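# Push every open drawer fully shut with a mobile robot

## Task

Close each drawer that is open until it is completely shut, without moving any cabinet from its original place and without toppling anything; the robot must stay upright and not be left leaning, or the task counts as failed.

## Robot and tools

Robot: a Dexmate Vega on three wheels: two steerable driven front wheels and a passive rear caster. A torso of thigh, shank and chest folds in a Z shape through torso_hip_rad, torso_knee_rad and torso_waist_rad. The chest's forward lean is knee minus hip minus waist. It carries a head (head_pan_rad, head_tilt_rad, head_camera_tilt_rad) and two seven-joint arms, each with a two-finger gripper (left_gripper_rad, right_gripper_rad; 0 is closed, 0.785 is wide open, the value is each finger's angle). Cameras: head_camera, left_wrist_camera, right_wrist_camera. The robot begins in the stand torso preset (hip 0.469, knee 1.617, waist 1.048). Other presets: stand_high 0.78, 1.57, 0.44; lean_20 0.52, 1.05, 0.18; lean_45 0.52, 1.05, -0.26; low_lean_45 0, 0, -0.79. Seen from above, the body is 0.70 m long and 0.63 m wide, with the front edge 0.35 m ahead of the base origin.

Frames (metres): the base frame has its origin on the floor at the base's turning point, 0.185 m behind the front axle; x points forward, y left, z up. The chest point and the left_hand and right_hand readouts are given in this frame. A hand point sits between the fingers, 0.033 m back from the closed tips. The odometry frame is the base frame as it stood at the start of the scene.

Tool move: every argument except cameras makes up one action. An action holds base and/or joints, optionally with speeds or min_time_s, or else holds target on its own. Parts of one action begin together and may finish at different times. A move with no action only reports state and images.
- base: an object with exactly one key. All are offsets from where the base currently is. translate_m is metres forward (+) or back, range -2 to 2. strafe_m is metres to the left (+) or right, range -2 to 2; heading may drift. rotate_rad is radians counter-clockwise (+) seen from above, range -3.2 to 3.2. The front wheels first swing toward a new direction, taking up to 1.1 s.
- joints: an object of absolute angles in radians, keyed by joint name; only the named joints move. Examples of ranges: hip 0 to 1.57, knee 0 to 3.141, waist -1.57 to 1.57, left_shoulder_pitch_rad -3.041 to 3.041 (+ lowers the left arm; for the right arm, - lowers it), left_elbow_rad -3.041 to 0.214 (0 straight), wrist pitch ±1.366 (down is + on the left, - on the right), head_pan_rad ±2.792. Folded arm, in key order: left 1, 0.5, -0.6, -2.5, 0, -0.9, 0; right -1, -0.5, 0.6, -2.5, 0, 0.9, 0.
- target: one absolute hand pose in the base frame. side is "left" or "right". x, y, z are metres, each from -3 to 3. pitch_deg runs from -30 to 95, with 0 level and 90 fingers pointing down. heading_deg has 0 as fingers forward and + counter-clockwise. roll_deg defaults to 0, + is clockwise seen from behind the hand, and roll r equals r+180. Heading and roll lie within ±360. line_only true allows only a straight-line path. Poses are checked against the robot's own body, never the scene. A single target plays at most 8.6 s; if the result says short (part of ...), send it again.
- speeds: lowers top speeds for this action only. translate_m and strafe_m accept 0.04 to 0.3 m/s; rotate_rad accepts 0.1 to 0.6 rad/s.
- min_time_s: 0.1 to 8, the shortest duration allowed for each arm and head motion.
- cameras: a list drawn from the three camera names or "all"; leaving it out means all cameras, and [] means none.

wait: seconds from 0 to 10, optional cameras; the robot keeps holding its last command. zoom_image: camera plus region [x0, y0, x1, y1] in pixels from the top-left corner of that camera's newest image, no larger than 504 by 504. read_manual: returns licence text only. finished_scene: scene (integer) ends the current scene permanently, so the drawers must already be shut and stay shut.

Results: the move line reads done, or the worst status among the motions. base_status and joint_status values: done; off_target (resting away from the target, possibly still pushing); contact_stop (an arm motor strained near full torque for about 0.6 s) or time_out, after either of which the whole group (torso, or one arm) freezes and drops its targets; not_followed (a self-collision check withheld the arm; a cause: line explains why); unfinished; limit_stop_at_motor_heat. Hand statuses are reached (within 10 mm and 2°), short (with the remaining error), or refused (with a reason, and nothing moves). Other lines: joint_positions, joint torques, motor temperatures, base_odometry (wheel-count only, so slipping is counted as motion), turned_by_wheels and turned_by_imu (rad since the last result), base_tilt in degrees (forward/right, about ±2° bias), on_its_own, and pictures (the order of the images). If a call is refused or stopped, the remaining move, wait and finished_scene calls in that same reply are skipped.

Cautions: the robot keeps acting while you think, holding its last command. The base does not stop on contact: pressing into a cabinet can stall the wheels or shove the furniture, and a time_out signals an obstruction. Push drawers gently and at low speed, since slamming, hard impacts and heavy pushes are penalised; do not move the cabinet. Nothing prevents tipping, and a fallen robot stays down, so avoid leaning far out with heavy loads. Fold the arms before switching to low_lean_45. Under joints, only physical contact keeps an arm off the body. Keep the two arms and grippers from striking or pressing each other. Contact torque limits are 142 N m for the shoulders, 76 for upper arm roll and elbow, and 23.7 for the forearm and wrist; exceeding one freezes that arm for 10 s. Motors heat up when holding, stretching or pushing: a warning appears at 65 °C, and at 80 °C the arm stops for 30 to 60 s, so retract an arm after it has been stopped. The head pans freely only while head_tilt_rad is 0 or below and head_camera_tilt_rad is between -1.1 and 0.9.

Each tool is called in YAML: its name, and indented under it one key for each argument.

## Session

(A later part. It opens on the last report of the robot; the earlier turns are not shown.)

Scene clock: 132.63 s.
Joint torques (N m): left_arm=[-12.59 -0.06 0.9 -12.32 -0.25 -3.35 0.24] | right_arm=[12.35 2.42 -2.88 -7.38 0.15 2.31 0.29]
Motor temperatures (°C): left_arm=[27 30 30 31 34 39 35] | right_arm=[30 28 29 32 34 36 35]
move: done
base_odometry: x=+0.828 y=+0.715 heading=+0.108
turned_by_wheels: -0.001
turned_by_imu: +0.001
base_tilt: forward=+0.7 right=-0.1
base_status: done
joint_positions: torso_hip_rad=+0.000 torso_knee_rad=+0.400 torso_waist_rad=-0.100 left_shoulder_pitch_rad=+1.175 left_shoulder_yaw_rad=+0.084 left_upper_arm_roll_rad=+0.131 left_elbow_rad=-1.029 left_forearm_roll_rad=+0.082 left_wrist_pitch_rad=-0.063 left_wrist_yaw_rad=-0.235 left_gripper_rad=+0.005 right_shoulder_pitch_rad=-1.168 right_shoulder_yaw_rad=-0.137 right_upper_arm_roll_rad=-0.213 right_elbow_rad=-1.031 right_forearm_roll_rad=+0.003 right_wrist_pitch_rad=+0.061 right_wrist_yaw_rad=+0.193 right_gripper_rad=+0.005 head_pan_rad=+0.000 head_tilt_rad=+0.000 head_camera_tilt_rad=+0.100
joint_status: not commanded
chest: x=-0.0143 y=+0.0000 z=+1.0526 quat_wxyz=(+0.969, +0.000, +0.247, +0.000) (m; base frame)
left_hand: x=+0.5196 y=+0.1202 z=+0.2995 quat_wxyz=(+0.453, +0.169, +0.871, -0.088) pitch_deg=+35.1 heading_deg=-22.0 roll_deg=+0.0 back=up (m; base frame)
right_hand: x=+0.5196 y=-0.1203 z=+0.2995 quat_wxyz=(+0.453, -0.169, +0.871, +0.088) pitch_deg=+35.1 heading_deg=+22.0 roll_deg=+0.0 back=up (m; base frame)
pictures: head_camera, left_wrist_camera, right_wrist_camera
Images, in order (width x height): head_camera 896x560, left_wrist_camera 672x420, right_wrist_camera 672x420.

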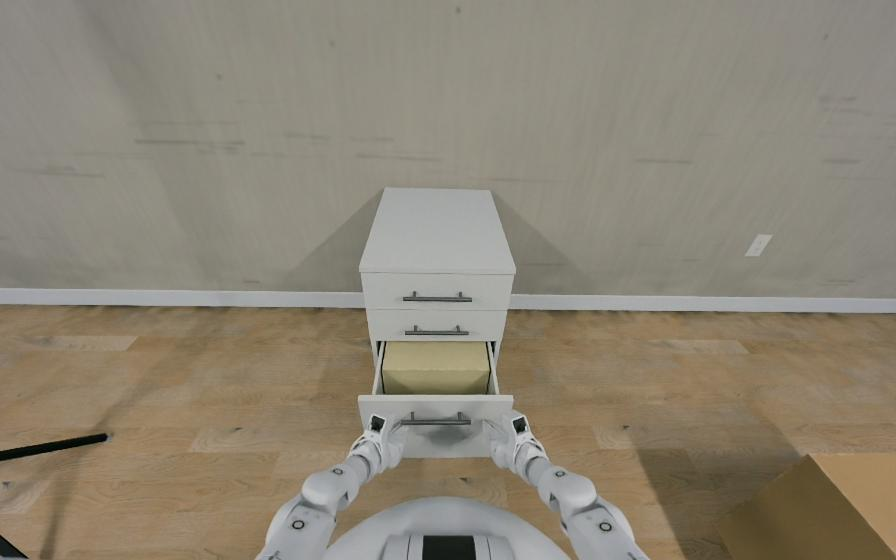

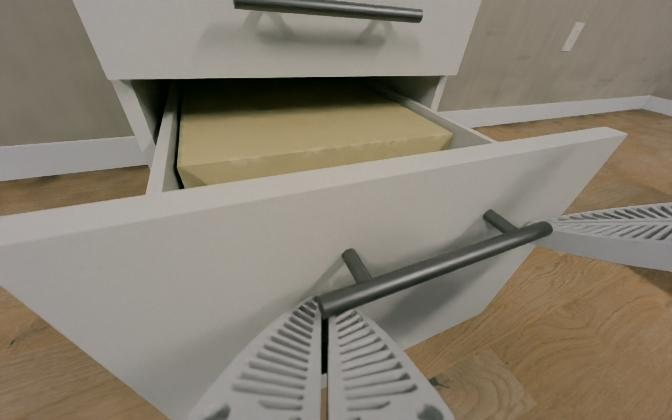

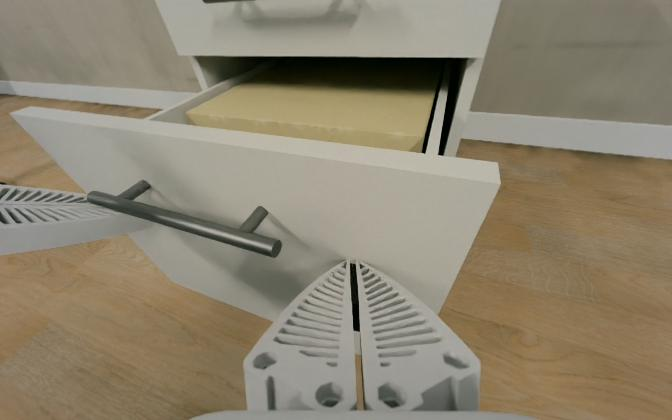

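move:
  target: {"side":"left","x":0.515,"y":0.155,"z":0.29,"pitch_deg":35,"heading_deg":-22}
  cameras: []

move:
  base: {"translate_m":0.22}
  speeds: {"translate_m":0.07}

Scene clock: 139.57 s.
Joint torques (N m): left_arm=[-9.21 2.97 -3.4 -10.14 -0.25 -1.69 -0.59] | right_arm=[13.35 2.49 -2.94 -7.4 0.11 2.08 0.27]
Motor temperatures (°C): left_arm=[27 30 30 31 34 39 35] | right_arm=[30 28 29 32 34 36 35]
move: done
base_odometry: x=+0.828 y=+0.715 heading=+0.108
turned_by_wheels: +0.000
turned_by_imu: +0.001
base_tilt: forward=+0.6 right=-0.1
base_status: not commanded
joint_positions: torso_hip_rad=+0.000 torso_knee_rad=+0.400 torso_waist_rad=-0.100 left_shoulder_pitch_rad=+1.154 left_shoulder_yaw_rad=+0.125 left_upper_arm_roll_rad=+0.105 left_elbow_rad=-0.943 left_forearm_roll_rad=+0.058 left_wrist_pitch_rad=-0.137 left_wrist_yaw_rad=-0.279 left_gripper_rad=+0.005 right_shoulder_pitch_rad=-1.168 right_shoulder_yaw_rad=-0.137 right_upper_arm_roll_rad=-0.213 right_elbow_rad=-1.031 right_forearm_roll_rad=+0.003 right_wrist_pitch_rad=+0.061 right_wrist_yaw_rad=+0.193 right_gripper_rad=+0.005 head_pan_rad=+0.000 head_tilt_rad=+0.000 head_camera_tilt_rad=+0.100
joint_status: not commanded
chest: x=-0.0143 y=+0.0000 z=+1.0526 quat_wxyz=(+0.969, +0.000, +0.247, +0.000) (m; base frame)
left_hand: x=+0.5150 y=+0.1525 z=+0.2903 quat_wxyz=(+0.453, +0.169, +0.871, -0.088) pitch_deg=+35.0 heading_deg=-22.0 roll_deg=+0.0 back=up (m; base frame)
left_hand_status: reached (straight line, planned for 0.6 s): 3 mm and 0.0 deg off.
right_hand: x=+0.5196 y=-0.1203 z=+0.2995 quat_wxyz=(+0.453, -0.169, +0.871, +0.088) pitch_deg=+35.1 heading_deg=+22.0 roll_deg=+0.0 back=up (m; base frame)
pictures: none
No camera images: "cameras" was empty.

Scene clock: 143.40 s.
Joint torques (N m): left_arm=[-11.19 0.62 -3.23 -12.06 -0.21 -2.65 -0.23] | right_arm=[13.07 0.29 0.19 -8.74 0.41 2.66 -1.66]
Motor temperatures (°C): left_arm=[27 30 30 31 34 39 35] | right_arm=[30 28 29 32 34 36 35]
move: done
base_odometry: x=+1.047 y=+0.739 heading=+0.107
turned_by_wheels: +0.000
turned_by_imu: +0.000
base_tilt: forward=+0.7 right=+0.0
base_status: done
joint_positions: torso_hip_rad=+0.000 torso_knee_rad=+0.400 torso_waist_rad=-0.100 left_shoulder_pitch_rad=+1.153 left_shoulder_yaw_rad=+0.128 left_upper_arm_roll_rad=+0.103 left_elbow_rad=-0.936 left_forearm_roll_rad=+0.056 left_wrist_pitch_rad=-0.142 left_wrist_yaw_rad=-0.282 left_gripper_rad=+0.005 right_shoulder_pitch_rad=-1.168 right_shoulder_yaw_rad=-0.137 right_upper_arm_roll_rad=-0.213 right_elbow_rad=-1.031 right_forearm_roll_rad=+0.003 right_wrist_pitch_rad=+0.061 right_wrist_yaw_rad=+0.194 right_gripper_rad=+0.005 head_pan_rad=+0.000 head_tilt_rad=+0.000 head_camera_tilt_rad=+0.100
joint_status: not commanded
chest: x=-0.0143 y=+0.0000 z=+1.0526 quat_wxyz=(+0.969, +0.000, +0.247, +0.000) (m; base frame)
left_hand: x=+0.5145 y=+0.1550 z=+0.2896 quat_wxyz=(+0.453, +0.169, +0.871, -0.088) pitch_deg=+35.1 heading_deg=-22.0 roll_deg=+0.0 back=up (m; base frame)
right_hand: x=+0.5195 y=-0.1200 z=+0.2995 quat_wxyz=(+0.453, -0.169, +0.871, +0.088) pitch_deg=+35.1 heading_deg=+22.0 roll_deg=+0.0 back=up (m; base frame)
pictures: head_camera, left_wrist_camera, right_wrist_camera
Images, in order (width x height): head_camera 896x560, left_wrist_camera 672x420, right_wrist_camera 672x420.

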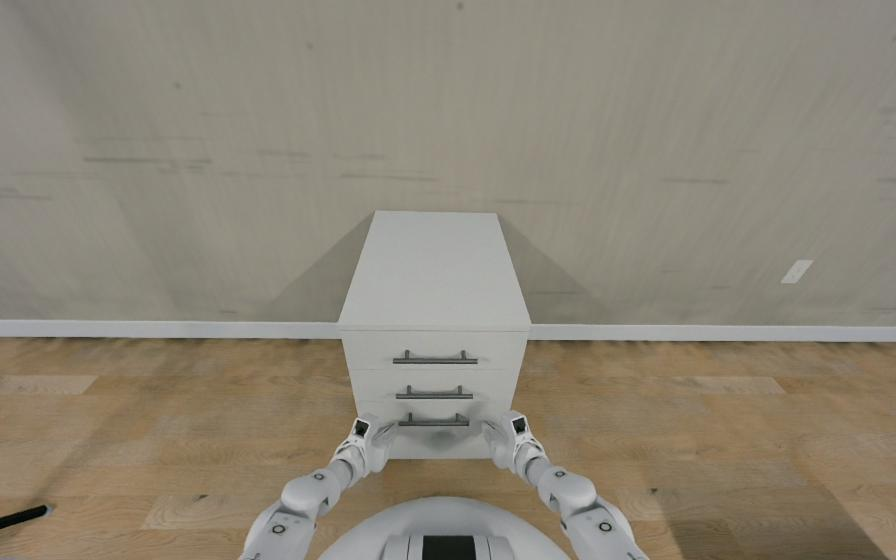

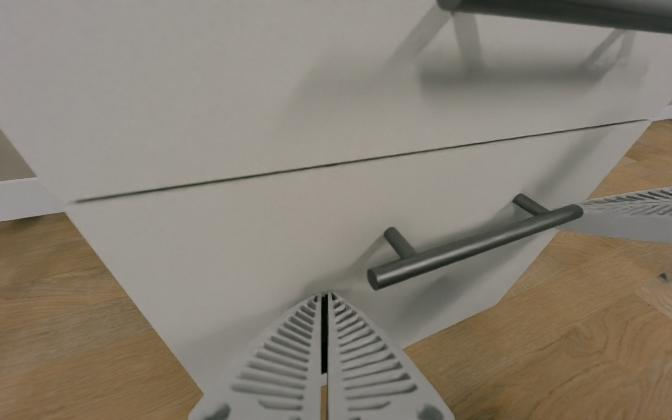

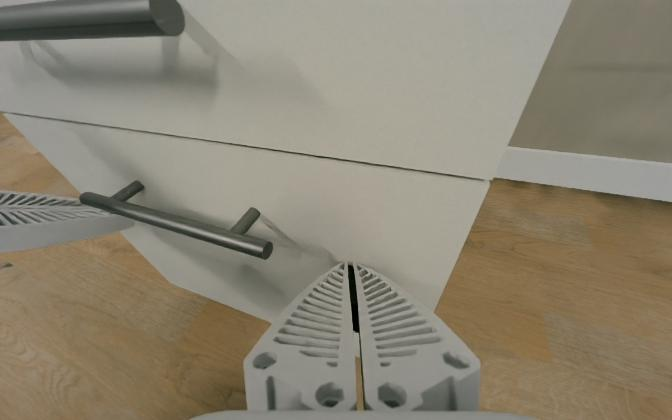

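Nearly shut.

move:
  base: {"translate_m":0.025}
  speeds: {"translate_m":0.05}

Scene clock: 147.50 s.
Joint torques (N m): left_arm=[-25.98 -1.1 -3.16 -20.59 -1.15 -6.17 5.53] | right_arm=[22.58 1.42 5.67 -15.38 1.45 5.11 -8.04]
Motor temperatures (°C): left_arm=[28 30 30 31 34 39 35] | right_arm=[30 28 29 32 34 36 35]
move: done
base_odometry: x=+1.071 y=+0.742 heading=+0.107
turned_by_wheels: -0.001
turned_by_imu: +0.000
base_tilt: forward=+0.6 right=+0.0
base_status: done
joint_positions: torso_hip_rad=+0.000 torso_knee_rad=+0.400 torso_waist_rad=-0.100 left_shoulder_pitch_rad=+1.154 left_shoulder_yaw_rad=+0.128 left_upper_arm_roll_rad=+0.103 left_elbow_rad=-0.936 left_forearm_roll_rad=+0.056 left_wrist_pitch_rad=-0.141 left_wrist_yaw_rad=-0.283 left_gripper_rad=+0.005 right_shoulder_pitch_rad=-1.168 right_shoulder_yaw_rad=-0.137 right_upper_arm_roll_rad=-0.214 right_elbow_rad=-1.030 right_forearm_roll_rad=+0.003 right_wrist_pitch_rad=+0.060 right_wrist_yaw_rad=+0.195 right_gripper_rad=+0.005 head_pan_rad=+0.000 head_tilt_rad=+0.000 head_camera_tilt_rad=+0.100
joint_status: not commanded
chest: x=-0.0144 y=+0.0000 z=+1.0526 quat_wxyz=(+0.969, +0.000, +0.247, +0.000) (m; base frame)
left_hand: x=+0.5132 y=+0.1548 z=+0.2886 quat_wxyz=(+0.452, +0.170, +0.871, -0.089) pitch_deg=+35.2 heading_deg=-22.1 roll_deg=-0.1 back=up (m; base frame)
right_hand: x=+0.5183 y=-0.1195 z=+0.2986 quat_wxyz=(+0.452, -0.170, +0.871, +0.089) pitch_deg=+35.2 heading_deg=+22.2 roll_deg=+0.1 back=up (m; base frame)
pictures: head_camera, left_wrist_camera, right_wrist_camera
Images, in order (width x height): head_camera 896x560, left_wrist_camera 672x420, right_wrist_camera 672x420.

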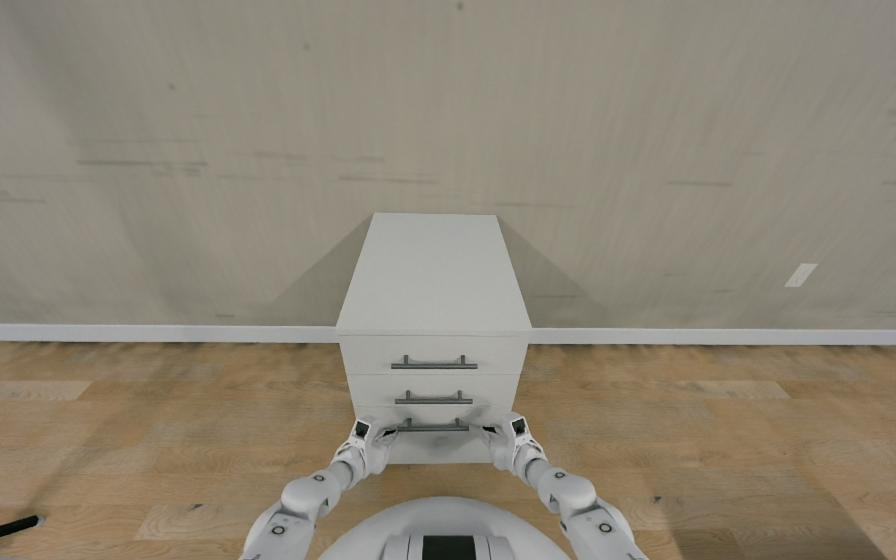

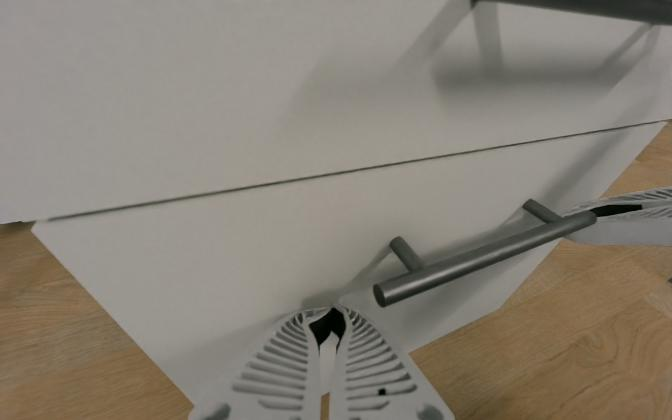

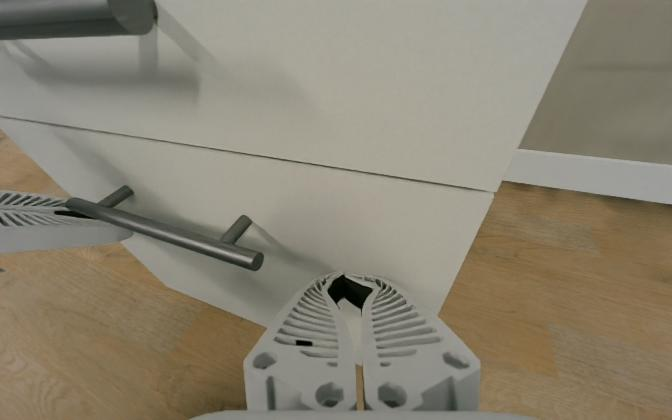

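move:
  base: {"translate_m":-0.2}
  speeds: {"translate_m":0.1}

zoom_image:
  camera: "head_camera"
  region: [330, 180, 550, 480]

move:
  base: {"translate_m":-0.7}
  speeds: {"translate_m":0.25}
  cameras: []

move:
  joints: {"left_shoulder_pitch_rad":2.2,"left_shoulder_yaw_rad":0.0,"left_upper_arm_roll_rad":0,"left_elbow_rad":-1.9,"left_forearm_roll_rad":0,"left_wrist_pitch_rad":-0.5,"left_wrist_yaw_rad":0,"right_shoulder_pitch_rad":-2.2,"right_shoulder_yaw_rad":0,"right_upper_arm_roll_rad":0,"right_elbow_rad":-1.9,"right_forearm_roll_rad":0,"right_wrist_pitch_rad":0.5,"right_wrist_yaw_rad":0}
  cameras: ["head_camera"]

Scene clock: 159.70 s.
Joint torques (N m): left_arm=[-10.24 0.11 -3.44 -11.06 -0.4 -2.25 0.39] | right_arm=[13.85 0.94 4.28 -9.98 0.84 2.26 -0.04]
Motor temperatures (°C): left_arm=[29 30 30 32 34 40 35] | right_arm=[31 28 29 32 34 37 36]
move: done
base_odometry: x=+0.873 y=+0.720 heading=+0.107
turned_by_wheels: +0.000
turned_by_imu: +0.002
base_tilt: forward=+0.7 right=-0.1
base_status: done
joint_positions: torso_hip_rad=+0.000 torso_knee_rad=+0.400 torso_waist_rad=-0.100 left_shoulder_pitch_rad=+1.153 left_shoulder_yaw_rad=+0.128 left_upper_arm_roll_rad=+0.103 left_elbow_rad=-0.937 left_forearm_roll_rad=+0.056 left_wrist_pitch_rad=-0.142 left_wrist_yaw_rad=-0.282 left_gripper_rad=+0.005 right_shoulder_pitch_rad=-1.168 right_shoulder_yaw_rad=-0.137 right_upper_arm_roll_rad=-0.214 right_elbow_rad=-1.031 right_forearm_roll_rad=+0.003 right_wrist_pitch_rad=+0.061 right_wrist_yaw_rad=+0.193 right_gripper_rad=+0.005 head_pan_rad=+0.000 head_tilt_rad=+0.000 head_camera_tilt_rad=+0.100
joint_status: not commanded
chest: x=-0.0143 y=+0.0000 z=+1.0526 quat_wxyz=(+0.969, +0.000, +0.247, +0.000) (m; base frame)
left_hand: x=+0.5146 y=+0.1549 z=+0.2897 quat_wxyz=(+0.453, +0.169, +0.871, -0.088) pitch_deg=+35.0 heading_deg=-22.0 roll_deg=+0.0 back=up (m; base frame)
right_hand: x=+0.5193 y=-0.1199 z=+0.2993 quat_wxyz=(+0.453, -0.169, +0.871, +0.088) pitch_deg=+35.1 heading_deg=+22.0 roll_deg=+0.0 back=up (m; base frame)
pictures: head_camera, left_wrist_camera, right_wrist_camera
Images, in order (width x height): head_camera 896x560, left_wrist_camera 672x420, right_wrist_camera 672x420.

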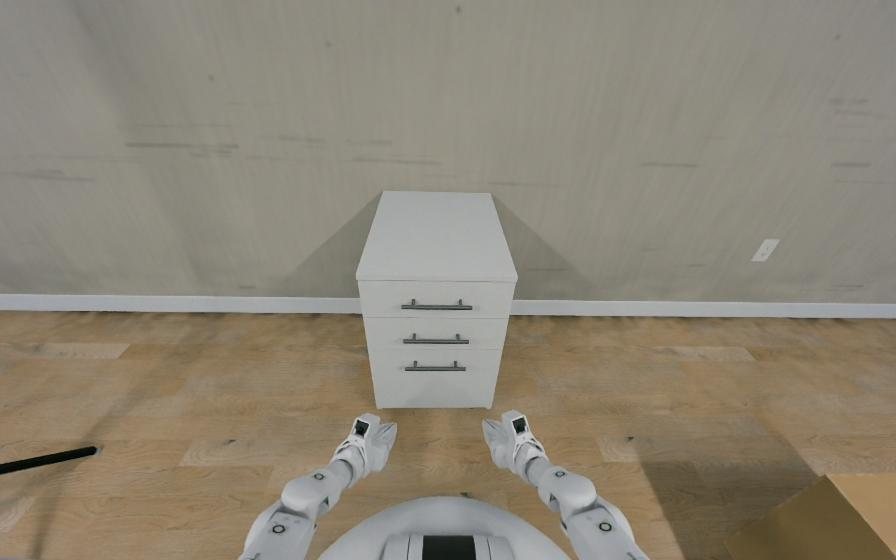

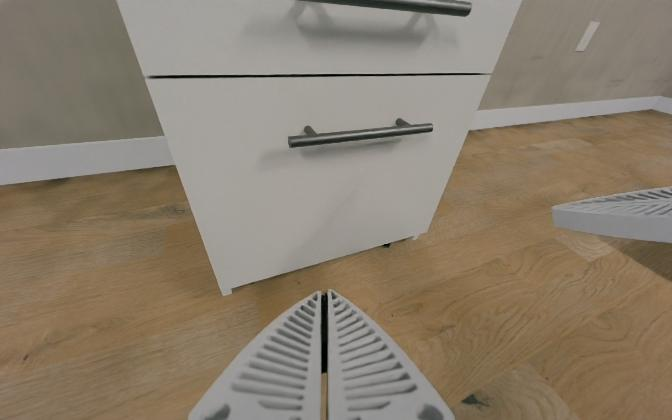

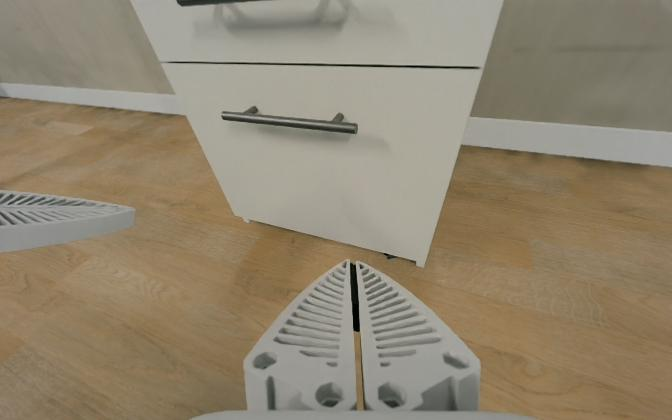

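Scaled by 1.680 from the camera's 896x560 image, which has a finer 960x600 frame.

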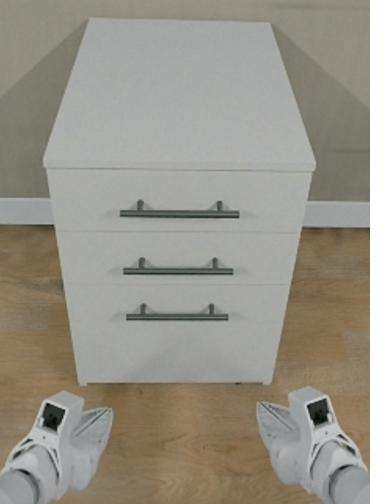

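Scene clock: 163.97 s.
Joint torques (N m): left_arm=[-7.48 1.66 -3.47 -9.88 -0.58 -3.54 0.96] | right_arm=[13.38 1.34 4.53 -9.77 0.77 1.94 -0.04]
Motor temperatures (°C): left_arm=[29 30 30 32 34 40 35] | right_arm=[31 28 29 32 34 37 36]
move: done
base_odometry: x=+0.177 y=+0.644 heading=+0.106
turned_by_wheels: -0.001
turned_by_imu: -0.001
base_tilt: forward=+0.6 right=+0.0
base_status: done
joint_positions: torso_hip_rad=+0.000 torso_knee_rad=+0.400 torso_waist_rad=-0.100 left_shoulder_pitch_rad=+1.153 left_shoulder_yaw_rad=+0.128 left_upper_arm_roll_rad=+0.103 left_elbow_rad=-0.937 left_forearm_roll_rad=+0.056 left_wrist_pitch_rad=-0.142 left_wrist_yaw_rad=-0.282 left_gripper_rad=+0.005 right_shoulder_pitch_rad=-1.168 right_shoulder_yaw_rad=-0.137 right_upper_arm_roll_rad=-0.214 right_elbow_rad=-1.031 right_forearm_roll_rad=+0.003 right_wrist_pitch_rad=+0.061 right_wrist_yaw_rad=+0.193 right_gripper_rad=+0.005 head_pan_rad=+0.000 head_tilt_rad=+0.000 head_camera_tilt_rad=+0.100
joint_status: not commanded
chest: x=-0.0143 y=+0.0000 z=+1.0526 quat_wxyz=(+0.969, +0.000, +0.247, +0.000) (m; base frame)
left_hand: x=+0.5146 y=+0.1549 z=+0.2897 quat_wxyz=(+0.453, +0.169, +0.871, -0.088) pitch_deg=+35.0 heading_deg=-22.0 roll_deg=+0.0 back=up (m; base frame)
right_hand: x=+0.5194 y=-0.1199 z=+0.2993 quat_wxyz=(+0.453, -0.169, +0.871, +0.088) pitch_deg=+35.1 heading_deg=+22.0 roll_deg=+0.0 back=up (m; base frame)
pictures: none
No camera images: "cameras" was empty.

Scene clock: 169.13 s.
Joint torques (N m): left_arm=[11.05 -3.47 -2.06 -11.53 0.25 -3.09 1.14] | right_arm=[-11.34 3.95 3.77 -10.38 -0.47 2.77 -0.44]
Motor temperatures (°C): left_arm=[28 30 30 32 34 39 35] | right_arm=[31 28 29 32 34 36 36]
move: done
base_odometry: x=+0.177 y=+0.644 heading=+0.106
turned_by_wheels: +0.000
turned_by_imu: +0.001
base_tilt: forward=+0.6 right=-0.1
base_status: not commanded
joint_positions: torso_hip_rad=+0.000 torso_knee_rad=+0.400 torso_waist_rad=-0.100 left_shoulder_pitch_rad=+2.194 left_shoulder_yaw_rad=+0.001 left_upper_arm_roll_rad=+0.001 left_elbow_rad=-1.894 left_forearm_roll_rad=+0.000 left_wrist_pitch_rad=-0.497 left_wrist_yaw_rad=-0.002 left_gripper_rad=+0.005 right_shoulder_pitch_rad=-2.194 right_shoulder_yaw_rad=-0.001 right_upper_arm_roll_rad=-0.002 right_elbow_rad=-1.895 right_forearm_roll_rad=+0.000 right_wrist_pitch_rad=+0.497 right_wrist_yaw_rad=+0.001 right_gripper_rad=+0.005 head_pan_rad=+0.000 head_tilt_rad=+0.000 head_camera_tilt_rad=+0.100
joint_status: all done
chest: x=-0.0143 y=+0.0000 z=+1.0526 quat_wxyz=(+0.969, +0.000, +0.247, +0.000) (m; base frame)
left_hand: x=+0.2783 y=+0.2279 z=+0.5149 quat_wxyz=(+0.592, +0.001, +0.806, -0.001) pitch_deg=+17.3 heading_deg=-0.2 roll_deg=+0.0 back=up (m; base frame)
right_hand: x=+0.2783 y=-0.2280 z=+0.5151 quat_wxyz=(+0.593, -0.001, +0.806, +0.001) pitch_deg=+17.3 heading_deg=+0.2 roll_deg=+0.1 back=up (m; base frame)
pictures: head_camera
Images, in order (width x height): head_camera 896x560.

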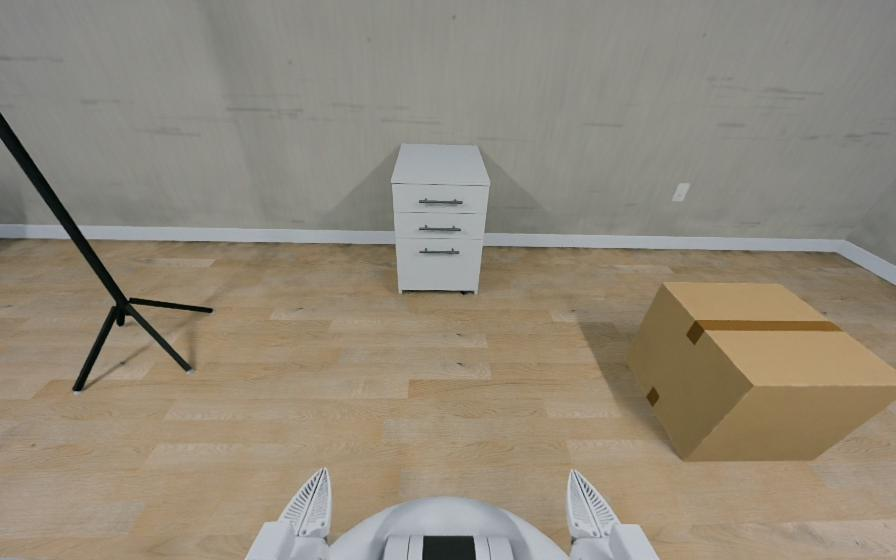

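move:
  joints: {"torso_hip_rad":0.1,"torso_knee_rad":0.95,"torso_waist_rad":0.65,"head_camera_tilt_rad":0.25}
  cameras: []

move:
  base: {"rotate_rad":1.6}
  cameras: ["head_camera"]

Scene clock: 177.93 s.
Joint torques (N m): left_arm=[5.35 1.27 -2.62 -14.59 -0.2 -3.14 0.2] | right_arm=[-7.23 2.01 3.37 -12.4 -0.45 2.64 -0.12]
Motor temperatures (°C): left_arm=[28 30 30 32 34 39 35] | right_arm=[31 28 29 32 34 36 36]
move: done
base_odometry: x=+0.177 y=+0.644 heading=+0.106
turned_by_wheels: +0.000
turned_by_imu: +0.001
base_tilt: forward=+0.7 right=-0.1
base_status: not commanded
joint_positions: torso_hip_rad=+0.100 torso_knee_rad=+0.950 torso_waist_rad=+0.650 left_shoulder_pitch_rad=+2.200 left_shoulder_yaw_rad=+0.000 left_upper_arm_roll_rad=+0.000 left_elbow_rad=-1.900 left_forearm_roll_rad=+0.000 left_wrist_pitch_rad=-0.500 left_wrist_yaw_rad=+0.000 left_gripper_rad=+0.005 right_shoulder_pitch_rad=-2.200 right_shoulder_yaw_rad=+0.000 right_upper_arm_roll_rad=+0.000 right_elbow_rad=-1.900 right_forearm_roll_rad=+0.000 right_wrist_pitch_rad=+0.500 right_wrist_yaw_rad=+0.000 right_gripper_rad=+0.005 head_pan_rad=+0.000 head_tilt_rad=+0.000 head_camera_tilt_rad=+0.250
joint_status: all done
chest: x=-0.0138 y=+0.0000 z=+1.2426 quat_wxyz=(+0.995, +0.000, +0.100, +0.000) (m; base frame)
left_hand: x=+0.4229 y=+0.2291 z=+0.8172 quat_wxyz=(+0.707, +0.000, +0.707, +0.000) pitch_deg=+0.0 heading_deg=+0.0 roll_deg=+0.0 back=up (m; base frame)
right_hand: x=+0.4230 y=-0.2293 z=+0.8172 quat_wxyz=(+0.707, +0.000, +0.707, +0.000) pitch_deg=+0.0 heading_deg=+0.0 roll_deg=+0.0 back=up (m; base frame)
pictures: none
No camera images: "cameras" was empty.

Scene clock: 182.20 s.
Joint torques (N m): left_arm=[4.8 -0.78 -3.08 -12.36 0.04 -2.04 0.32] | right_arm=[-5.7 1.67 2.93 -12.29 -0.46 2.76 0.02]
Motor temperatures (°C): left_arm=[28 30 30 32 34 39 35] | right_arm=[30 28 29 32 34 36 35]
move: done
base_odometry: x=+0.177 y=+0.642 heading=+1.708
turned_by_wheels: +1.602
turned_by_imu: +1.569
base_tilt: forward=+0.6 right=+0.0
base_status: done
joint_positions: torso_hip_rad=+0.100 torso_knee_rad=+0.950 torso_waist_rad=+0.650 left_shoulder_pitch_rad=+2.200 left_shoulder_yaw_rad=+0.000 left_upper_arm_roll_rad=+0.000 left_elbow_rad=-1.900 left_forearm_roll_rad=+0.000 left_wrist_pitch_rad=-0.500 left_wrist_yaw_rad=+0.000 left_gripper_rad=+0.005 right_shoulder_pitch_rad=-2.200 right_shoulder_yaw_rad=+0.000 right_upper_arm_roll_rad=+0.000 right_elbow_rad=-1.900 right_forearm_roll_rad=+0.000 right_wrist_pitch_rad=+0.500 right_wrist_yaw_rad=+0.000 right_gripper_rad=+0.005 head_pan_rad=+0.000 head_tilt_rad=+0.000 head_camera_tilt_rad=+0.250
joint_status: not commanded
chest: x=-0.0138 y=+0.0000 z=+1.2426 quat_wxyz=(+0.995, +0.000, +0.100, +0.000) (m; base frame)
left_hand: x=+0.4229 y=+0.2291 z=+0.8172 quat_wxyz=(+0.707, +0.000, +0.707, +0.000) pitch_deg=+0.0 heading_deg=+0.0 roll_deg=+0.0 back=up (m; base frame)
right_hand: x=+0.4230 y=-0.2293 z=+0.8172 quat_wxyz=(+0.707, +0.000, +0.707, +0.000) pitch_deg=+0.0 heading_deg=+0.0 roll_deg=+0.0 back=up (m; base frame)
pictures: head_camera
Images, in order (width x height): head_camera 896x560.

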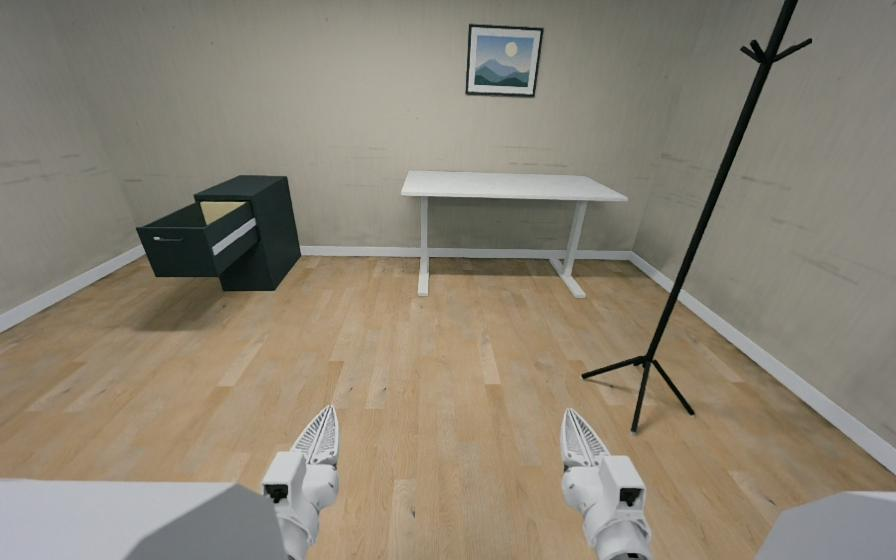

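move:
  base: {"translate_m":0.8}
  cameras: []

move:
  base: {"strafe_m":1.5}
  cameras: ["head_camera"]

Scene clock: 197.23 s.
Joint torques (N m): left_arm=[2.68 -0.51 -2.41 -13.33 0.04 -3.11 0.69] | right_arm=[-6.35 2.13 3.03 -12.18 -0.48 3.43 -0.08]
Motor temperatures (°C): left_arm=[28 30 30 32 34 39 35] | right_arm=[30 28 29 33 34 36 35]
move: done
base_odometry: x=+0.065 y=+1.434 heading=+1.709
turned_by_wheels: +0.000
turned_by_imu: +0.002
base_tilt: forward=+0.6 right=+0.0
base_status: done
joint_positions: torso_hip_rad=+0.100 torso_knee_rad=+0.950 torso_waist_rad=+0.650 left_shoulder_pitch_rad=+2.200 left_shoulder_yaw_rad=+0.000 left_upper_arm_roll_rad=+0.000 left_elbow_rad=-1.900 left_forearm_roll_rad=+0.000 left_wrist_pitch_rad=-0.500 left_wrist_yaw_rad=+0.000 left_gripper_rad=+0.005 right_shoulder_pitch_rad=-2.200 right_shoulder_yaw_rad=+0.000 right_upper_arm_roll_rad=+0.000 right_elbow_rad=-1.900 right_forearm_roll_rad=+0.000 right_wrist_pitch_rad=+0.500 right_wrist_yaw_rad=+0.000 right_gripper_rad=+0.005 head_pan_rad=+0.000 head_tilt_rad=+0.000 head_camera_tilt_rad=+0.250
joint_status: not commanded
chest: x=-0.0138 y=+0.0000 z=+1.2426 quat_wxyz=(+0.995, +0.000, +0.100, +0.000) (m; base frame)
left_hand: x=+0.4229 y=+0.2291 z=+0.8172 quat_wxyz=(+0.707, +0.000, +0.707, +0.000) pitch_deg=+0.0 heading_deg=+0.0 roll_deg=+0.0 back=up (m; base frame)
right_hand: x=+0.4230 y=-0.2293 z=+0.8172 quat_wxyz=(+0.707, +0.000, +0.707, +0.000) pitch_deg=+0.0 heading_deg=+0.0 roll_deg=+0.0 back=up (m; base frame)
pictures: none
No camera images: "cameras" was empty.

Scene clock: 204.47 s.
Joint torques (N m): left_arm=[4.26 2.53 0.52 -12.74 -0.82 -2.81 -0.17] | right_arm=[-5.22 1.8 2.47 -11.25 -0.25 2.77 -0.01]
Motor temperatures (°C): left_arm=[27 30 30 32 34 39 35] | right_arm=[30 28 29 33 34 36 35]
move: done
base_odometry: x=-1.416 y=+1.212 heading=+1.723
turned_by_wheels: +0.014
turned_by_imu: +0.006
base_tilt: forward=+0.7 right=-0.1
base_status: done
joint_positions: torso_hip_rad=+0.100 torso_knee_rad=+0.950 torso_waist_rad=+0.650 left_shoulder_pitch_rad=+2.200 left_shoulder_yaw_rad=+0.000 left_upper_arm_roll_rad=+0.000 left_elbow_rad=-1.900 left_forearm_roll_rad=+0.000 left_wrist_pitch_rad=-0.500 left_wrist_yaw_rad=+0.000 left_gripper_rad=+0.005 right_shoulder_pitch_rad=-2.200 right_shoulder_yaw_rad=+0.000 right_upper_arm_roll_rad=+0.000 right_elbow_rad=-1.900 right_forearm_roll_rad=+0.000 right_wrist_pitch_rad=+0.500 right_wrist_yaw_rad=+0.000 right_gripper_rad=+0.005 head_pan_rad=+0.000 head_tilt_rad=+0.000 head_camera_tilt_rad=+0.250
joint_status: not commanded
chest: x=-0.0138 y=+0.0000 z=+1.2426 quat_wxyz=(+0.995, +0.000, +0.100, +0.000) (m; base frame)
left_hand: x=+0.4229 y=+0.2292 z=+0.8172 quat_wxyz=(+0.707, +0.000, +0.707, +0.000) pitch_deg=+0.0 heading_deg=+0.0 roll_deg=+0.0 back=up (m; base frame)
right_hand: x=+0.4230 y=-0.2293 z=+0.8172 quat_wxyz=(+0.707, +0.000, +0.707, +0.000) pitch_deg=+0.0 heading_deg=+0.0 roll_deg=+0.0 back=up (m; base frame)
pictures: head_camera
Images, in order (width x height): head_camera 896x560.

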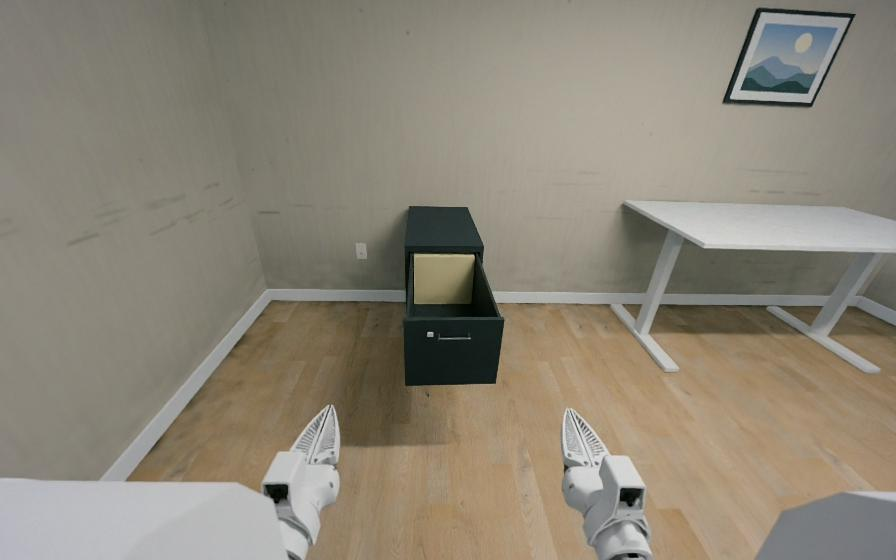

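zoom_image:
  camera: "head_camera"
  region: [360, 190, 560, 400]

Scaled by 2.400 from the camera's 896x560 image, which has a finer 960x600 frame.

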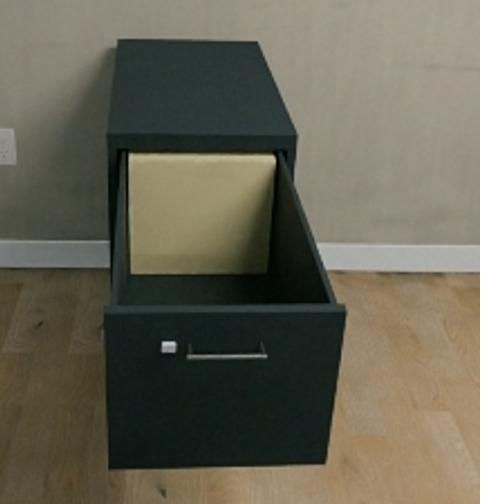

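move:
  base: {"rotate_rad":0.05}
  joints: {"right_shoulder_yaw_rad":-0.2,"left_shoulder_yaw_rad":0.15}
  cameras: []

move:
  target: {"side":"right","x":0.56,"y":-0.08,"z":0.57,"pitch_deg":30,"heading_deg":0}
  cameras: ["head_camera"]

Scene clock: 224.13 s.
Joint torques (N m): left_arm=[5.18 0.87 -4.96 -14.32 -0.36 -2.72 0.14] | right_arm=[-6.11 -3.3 3.81 -12.3 -0.19 2.93 -0.11]
Motor temperatures (°C): left_arm=[27 30 30 32 34 39 35] | right_arm=[30 28 29 33 34 36 35]
move: done
base_odometry: x=-1.416 y=+1.212 heading=+1.772
turned_by_wheels: +0.050
turned_by_imu: +0.049
base_tilt: forward=+0.7 right=-0.1
base_status: done
joint_positions: torso_hip_rad=+0.100 torso_knee_rad=+0.950 torso_waist_rad=+0.650 left_shoulder_pitch_rad=+2.200 left_shoulder_yaw_rad=+0.146 left_upper_arm_roll_rad=+0.000 left_elbow_rad=-1.900 left_forearm_roll_rad=+0.000 left_wrist_pitch_rad=-0.500 left_wrist_yaw_rad=+0.000 left_gripper_rad=+0.005 right_shoulder_pitch_rad=-2.200 right_shoulder_yaw_rad=-0.194 right_upper_arm_roll_rad=+0.000 right_elbow_rad=-1.900 right_forearm_roll_rad=+0.000 right_wrist_pitch_rad=+0.500 right_wrist_yaw_rad=+0.000 right_gripper_rad=+0.005 head_pan_rad=+0.000 head_tilt_rad=+0.000 head_camera_tilt_rad=+0.250
joint_status: all done
chest: x=-0.0138 y=+0.0000 z=+1.2426 quat_wxyz=(+0.995, +0.000, +0.100, +0.000) (m; base frame)
left_hand: x=+0.4223 y=+0.2183 z=+0.8166 quat_wxyz=(+0.705, +0.073, +0.705, -0.003) pitch_deg=+0.3 heading_deg=-6.2 roll_deg=+5.6 back=up (m; base frame)
right_hand: x=+0.4219 y=-0.2149 z=+0.8162 quat_wxyz=(+0.704, -0.097, +0.704, +0.004) pitch_deg=+0.6 heading_deg=+8.2 roll_deg=-7.5 back=up (m; base frame)
pictures: none
No camera images: "cameras" was empty.

Scene clock: 224.43 s.
Joint torques (N m): left_arm=[5.34 2.9 -4.91 -13.13 0.11 -3.03 0.11] | right_arm=[-5.35 -1.92 4.01 -11.42 -0.13 2.51 -0.18]
Motor temperatures (°C): left_arm=[27 30 30 32 34 39 35] | right_arm=[30 28 29 33 34 36 35]
move: refused
base_odometry: x=-1.416 y=+1.212 heading=+1.772
turned_by_wheels: +0.000
turned_by_imu: +0.000
base_tilt: forward=+0.6 right=-0.1
base_status: not commanded
joint_positions: torso_hip_rad=+0.100 torso_knee_rad=+0.950 torso_waist_rad=+0.650 left_shoulder_pitch_rad=+2.200 left_shoulder_yaw_rad=+0.148 left_upper_arm_roll_rad=+0.000 left_elbow_rad=-1.900 left_forearm_roll_rad=+0.000 left_wrist_pitch_rad=-0.500 left_wrist_yaw_rad=+0.000 left_gripper_rad=+0.005 right_shoulder_pitch_rad=-2.200 right_shoulder_yaw_rad=-0.197 right_upper_arm_roll_rad=+0.000 right_elbow_rad=-1.900 right_forearm_roll_rad=+0.000 right_wrist_pitch_rad=+0.500 right_wrist_yaw_rad=+0.000 right_gripper_rad=+0.005 head_pan_rad=+0.000 head_tilt_rad=+0.000 head_camera_tilt_rad=+0.250
joint_status: not commanded
chest: x=-0.0138 y=+0.0000 z=+1.2426 quat_wxyz=(+0.995, +0.000, +0.100, +0.000) (m; base frame)
left_hand: x=+0.4223 y=+0.2181 z=+0.8166 quat_wxyz=(+0.705, +0.074, +0.705, -0.003) pitch_deg=+0.4 heading_deg=-6.2 roll_deg=+5.7 back=up (m; base frame)
right_hand: x=+0.4219 y=-0.2147 z=+0.8162 quat_wxyz=(+0.703, -0.098, +0.704, +0.004) pitch_deg=+0.6 heading_deg=+8.3 roll_deg=-7.6 back=up (m; base frame)
right_hand_status: refused: neither the straight line nor an arc passes: the line comes too near the robot; the best arc brings the right forearm within 1.9 cm of the torso (limit 2.0). Nothing moved.
pictures: head_camera
Images, in order (width x height): head_camera 896x560.

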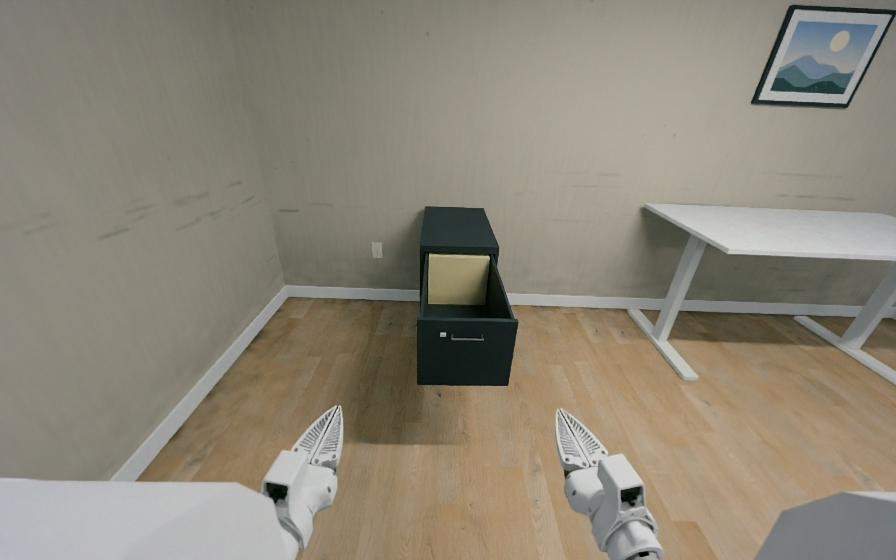

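move:
  target: {"side":"right","x":0.56,"y":-0.09,"z":0.57,"pitch_deg":30,"heading_deg":0}
  cameras: []

move:
  base: {"strafe_m":0.06}
  cameras: []

move:
  base: {"translate_m":0.3}
  speeds: {"translate_m":0.15}

Scene clock: 232.60 s.
Joint torques (N m): left_arm=[5.73 1.28 -2.68 -12.37 -0.2 -4.39 0.13] | right_arm=[15.83 1.68 -3.02 -6.52 -0.78 1.85 -0.22]
Motor temperatures (°C): left_arm=[27 30 30 32 34 39 35] | right_arm=[30 28 29 33 34 36 35]
move: done
base_odometry: x=-1.416 y=+1.212 heading=+1.772
turned_by_wheels: +0.000
turned_by_imu: +0.001
base_tilt: forward=+0.7 right=-0.1
base_status: not commanded
joint_positions: torso_hip_rad=+0.100 torso_knee_rad=+0.950 torso_waist_rad=+0.650 left_shoulder_pitch_rad=+2.200 left_shoulder_yaw_rad=+0.150 left_upper_arm_roll_rad=+0.000 left_elbow_rad=-1.900 left_forearm_roll_rad=+0.000 left_wrist_pitch_rad=-0.500 left_wrist_yaw_rad=+0.000 left_gripper_rad=+0.005 right_shoulder_pitch_rad=-1.372 right_shoulder_yaw_rad=-0.262 right_upper_arm_roll_rad=-0.754 right_elbow_rad=-1.288 right_forearm_roll_rad=+0.532 right_wrist_pitch_rad=+0.037 right_wrist_yaw_rad=-0.596 right_gripper_rad=+0.005 head_pan_rad=+0.000 head_tilt_rad=+0.000 head_camera_tilt_rad=+0.250
joint_status: not commanded
chest: x=-0.0138 y=+0.0000 z=+1.2426 quat_wxyz=(+0.995, +0.000, +0.100, +0.000) (m; base frame)
left_hand: x=+0.4222 y=+0.2180 z=+0.8166 quat_wxyz=(+0.705, +0.075, +0.705, -0.003) pitch_deg=+0.4 heading_deg=-6.3 roll_deg=+5.8 back=up (m; base frame)
right_hand: x=+0.5592 y=-0.0897 z=+0.5711 quat_wxyz=(+0.501, +0.001, +0.865, +0.002) pitch_deg=+29.8 heading_deg=+0.1 roll_deg=+0.3 back=up (m; base frame)
right_hand_status: reached (checked arc [the straight line was blocked], planned for 2.9 s): 1 mm and 0.3 deg off.
pictures: none
No camera images: "cameras" was empty.

Scene clock: 234.53 s.
Joint torques (N m): left_arm=[3.17 1.61 -1.48 -13.66 0.22 -3.71 -0.19] | right_arm=[15.52 1.13 -2.16 -6.33 -0.93 1.75 -0.09]
Motor temperatures (°C): left_arm=[27 30 30 32 34 39 35] | right_arm=[30 28 29 32 34 36 35]
move: done
base_odometry: x=-1.474 y=+1.199 heading=+1.773
turned_by_wheels: +0.001
turned_by_imu: +0.001
base_tilt: forward=+0.7 right=-0.1
base_status: done
joint_positions: torso_hip_rad=+0.100 torso_knee_rad=+0.950 torso_waist_rad=+0.650 left_shoulder_pitch_rad=+2.200 left_shoulder_yaw_rad=+0.150 left_upper_arm_roll_rad=+0.000 left_elbow_rad=-1.900 left_forearm_roll_rad=+0.000 left_wrist_pitch_rad=-0.500 left_wrist_yaw_rad=+0.000 left_gripper_rad=+0.005 right_shoulder_pitch_rad=-1.366 right_shoulder_yaw_rad=-0.263 right_upper_arm_roll_rad=-0.759 right_elbow_rad=-1.284 right_forearm_roll_rad=+0.535 right_wrist_pitch_rad=+0.034 right_wrist_yaw_rad=-0.600 right_gripper_rad=+0.005 head_pan_rad=+0.000 head_tilt_rad=+0.000 head_camera_tilt_rad=+0.250
joint_status: not commanded
chest: x=-0.0138 y=+0.0000 z=+1.2426 quat_wxyz=(+0.995, +0.000, +0.100, +0.000) (m; base frame)
left_hand: x=+0.4222 y=+0.2180 z=+0.8166 quat_wxyz=(+0.705, +0.075, +0.705, -0.003) pitch_deg=+0.4 heading_deg=-6.3 roll_deg=+5.8 back=up (m; base frame)
right_hand: x=+0.5597 y=-0.0901 z=+0.5699 quat_wxyz=(+0.500, +0.000, +0.866, +0.000) pitch_deg=+30.0 heading_deg=+0.0 roll_deg=+0.0 back=up (m; base frame)
pictures: none
No camera images: "cameras" was empty.

Scene clock: 238.13 s.
Joint torques (N m): left_arm=[4.99 1.79 -3.51 -13.03 0.31 -2.2 0.07] | right_arm=[14.79 1.05 -1.59 -5.92 -0.96 1.79 -0.19]
Motor temperatures (°C): left_arm=[27 30 30 32 34 39 35] | right_arm=[30 28 29 32 34 36 35]
move: done
base_odometry: x=-1.535 y=+1.493 heading=+1.772
turned_by_wheels: -0.001
turned_by_imu: -0.001
base_tilt: forward=+0.7 right=-0.1
base_status: done
joint_positions: torso_hip_rad=+0.100 torso_knee_rad=+0.950 torso_waist_rad=+0.650 left_shoulder_pitch_rad=+2.200 left_shoulder_yaw_rad=+0.150 left_upper_arm_roll_rad=+0.000 left_elbow_rad=-1.900 left_forearm_roll_rad=+0.000 left_wrist_pitch_rad=-0.500 left_wrist_yaw_rad=+0.000 left_gripper_rad=+0.005 right_shoulder_pitch_rad=-1.366 right_shoulder_yaw_rad=-0.263 right_upper_arm_roll_rad=-0.760 right_elbow_rad=-1.284 right_forearm_roll_rad=+0.536 right_wrist_pitch_rad=+0.034 right_wrist_yaw_rad=-0.600 right_gripper_rad=+0.005 head_pan_rad=+0.000 head_tilt_rad=+0.000 head_camera_tilt_rad=+0.250
joint_status: not commanded
chest: x=-0.0138 y=+0.0000 z=+1.2426 quat_wxyz=(+0.995, +0.000, +0.100, +0.000) (m; base frame)
left_hand: x=+0.4223 y=+0.2180 z=+0.8166 quat_wxyz=(+0.705, +0.075, +0.705, -0.003) pitch_deg=+0.4 heading_deg=-6.3 roll_deg=+5.8 back=up (m; base frame)
right_hand: x=+0.5597 y=-0.0901 z=+0.5698 quat_wxyz=(+0.500, +0.000, +0.866, +0.000) pitch_deg=+30.0 heading_deg=+0.0 roll_deg=+0.0 back=up (m; base frame)
pictures: head_camera, left_wrist_camera, right_wrist_camera
Images, in order (width x height): head_camera 896x560, left_wrist_camera 672x420, right_wrist_camera 672x420.

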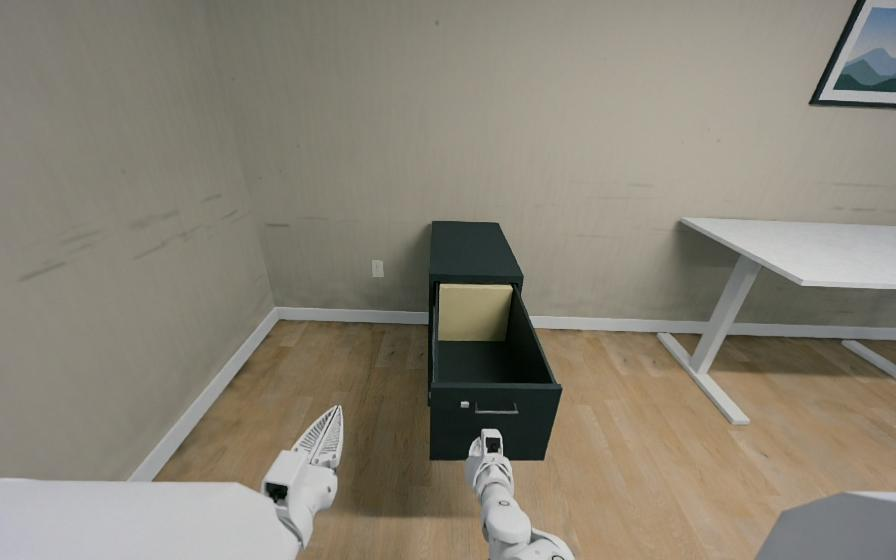

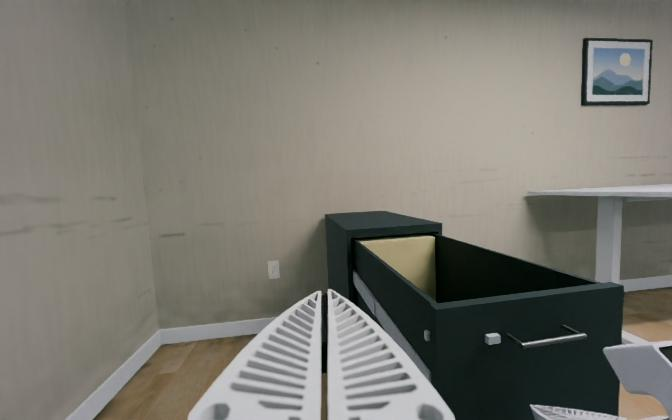

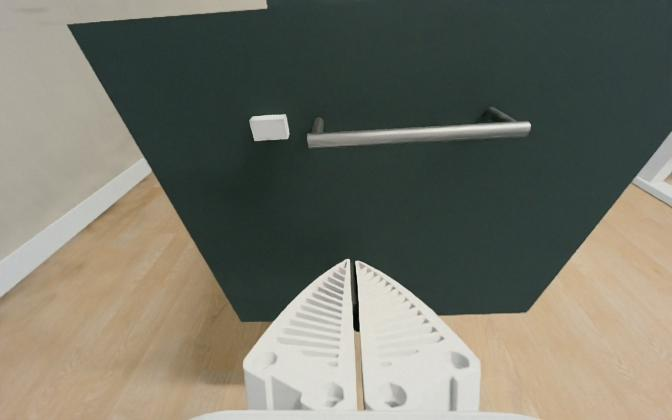

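move:
  base: {"translate_m":0.3}
  speeds: {"translate_m":0.08}

Scene clock: 248.20 s.
Joint torques (N m): left_arm=[3.24 2.08 -4.17 -14.42 -0.07 -3.31 0.82] | right_arm=[15.25 1 1.95 -7.7 -1.5 2.24 -0.1]
Motor temperatures (°C): left_arm=[27 30 30 32 34 39 35] | right_arm=[30 28 29 32 34 36 35]
move: done
base_odometry: x=-1.596 y=+1.787 heading=+1.772
turned_by_wheels: -0.001
turned_by_imu: +0.001
base_tilt: forward=+0.7 right=-0.1
base_status: done
joint_positions: torso_hip_rad=+0.100 torso_knee_rad=+0.950 torso_waist_rad=+0.650 left_shoulder_pitch_rad=+2.200 left_shoulder_yaw_rad=+0.150 left_upper_arm_roll_rad=+0.000 left_elbow_rad=-1.900 left_forearm_roll_rad=+0.000 left_wrist_pitch_rad=-0.500 left_wrist_yaw_rad=+0.000 left_gripper_rad=+0.005 right_shoulder_pitch_rad=-1.366 right_shoulder_yaw_rad=-0.263 right_upper_arm_roll_rad=-0.760 right_elbow_rad=-1.284 right_forearm_roll_rad=+0.536 right_wrist_pitch_rad=+0.033 right_wrist_yaw_rad=-0.600 right_gripper_rad=+0.005 head_pan_rad=+0.000 head_tilt_rad=+0.000 head_camera_tilt_rad=+0.250
joint_status: not commanded
chest: x=-0.0139 y=+0.0000 z=+1.2426 quat_wxyz=(+0.995, +0.000, +0.100, +0.000) (m; base frame)
left_hand: x=+0.4222 y=+0.2180 z=+0.8166 quat_wxyz=(+0.705, +0.075, +0.705, -0.003) pitch_deg=+0.4 heading_deg=-6.3 roll_deg=+5.8 back=up (m; base frame)
right_hand: x=+0.5596 y=-0.0899 z=+0.5697 quat_wxyz=(+0.500, +0.000, +0.866, +0.000) pitch_deg=+30.0 heading_deg=+0.0 roll_deg=+0.0 back=up (m; base frame)
pictures: head_camera, left_wrist_camera, right_wrist_camera
Images, in order (width x height): head_camera 896x560, left_wrist_camera 672x420, right_wrist_camera 672x420.

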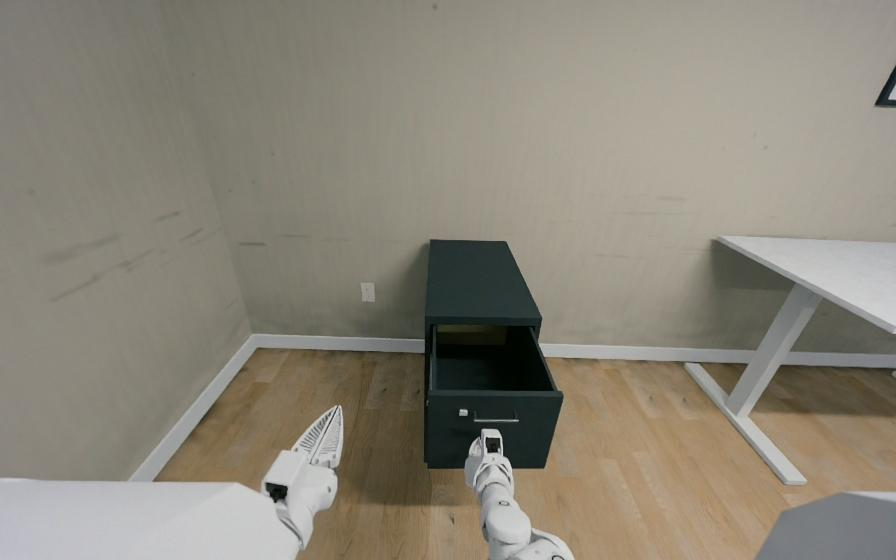

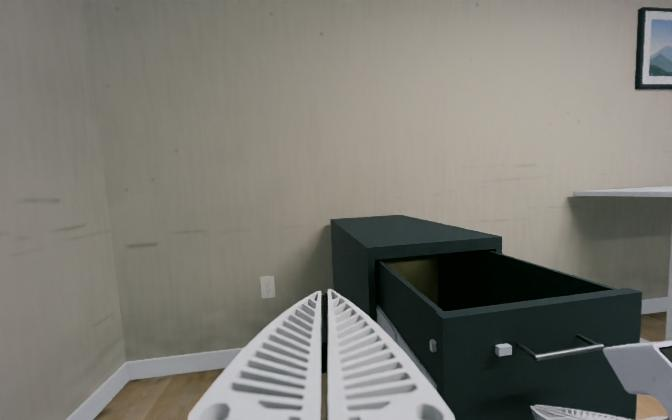

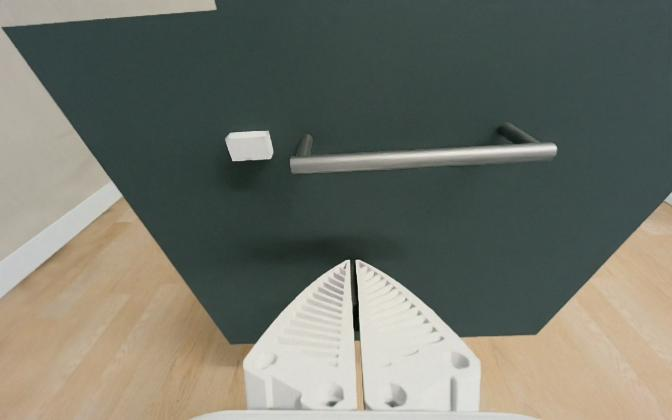

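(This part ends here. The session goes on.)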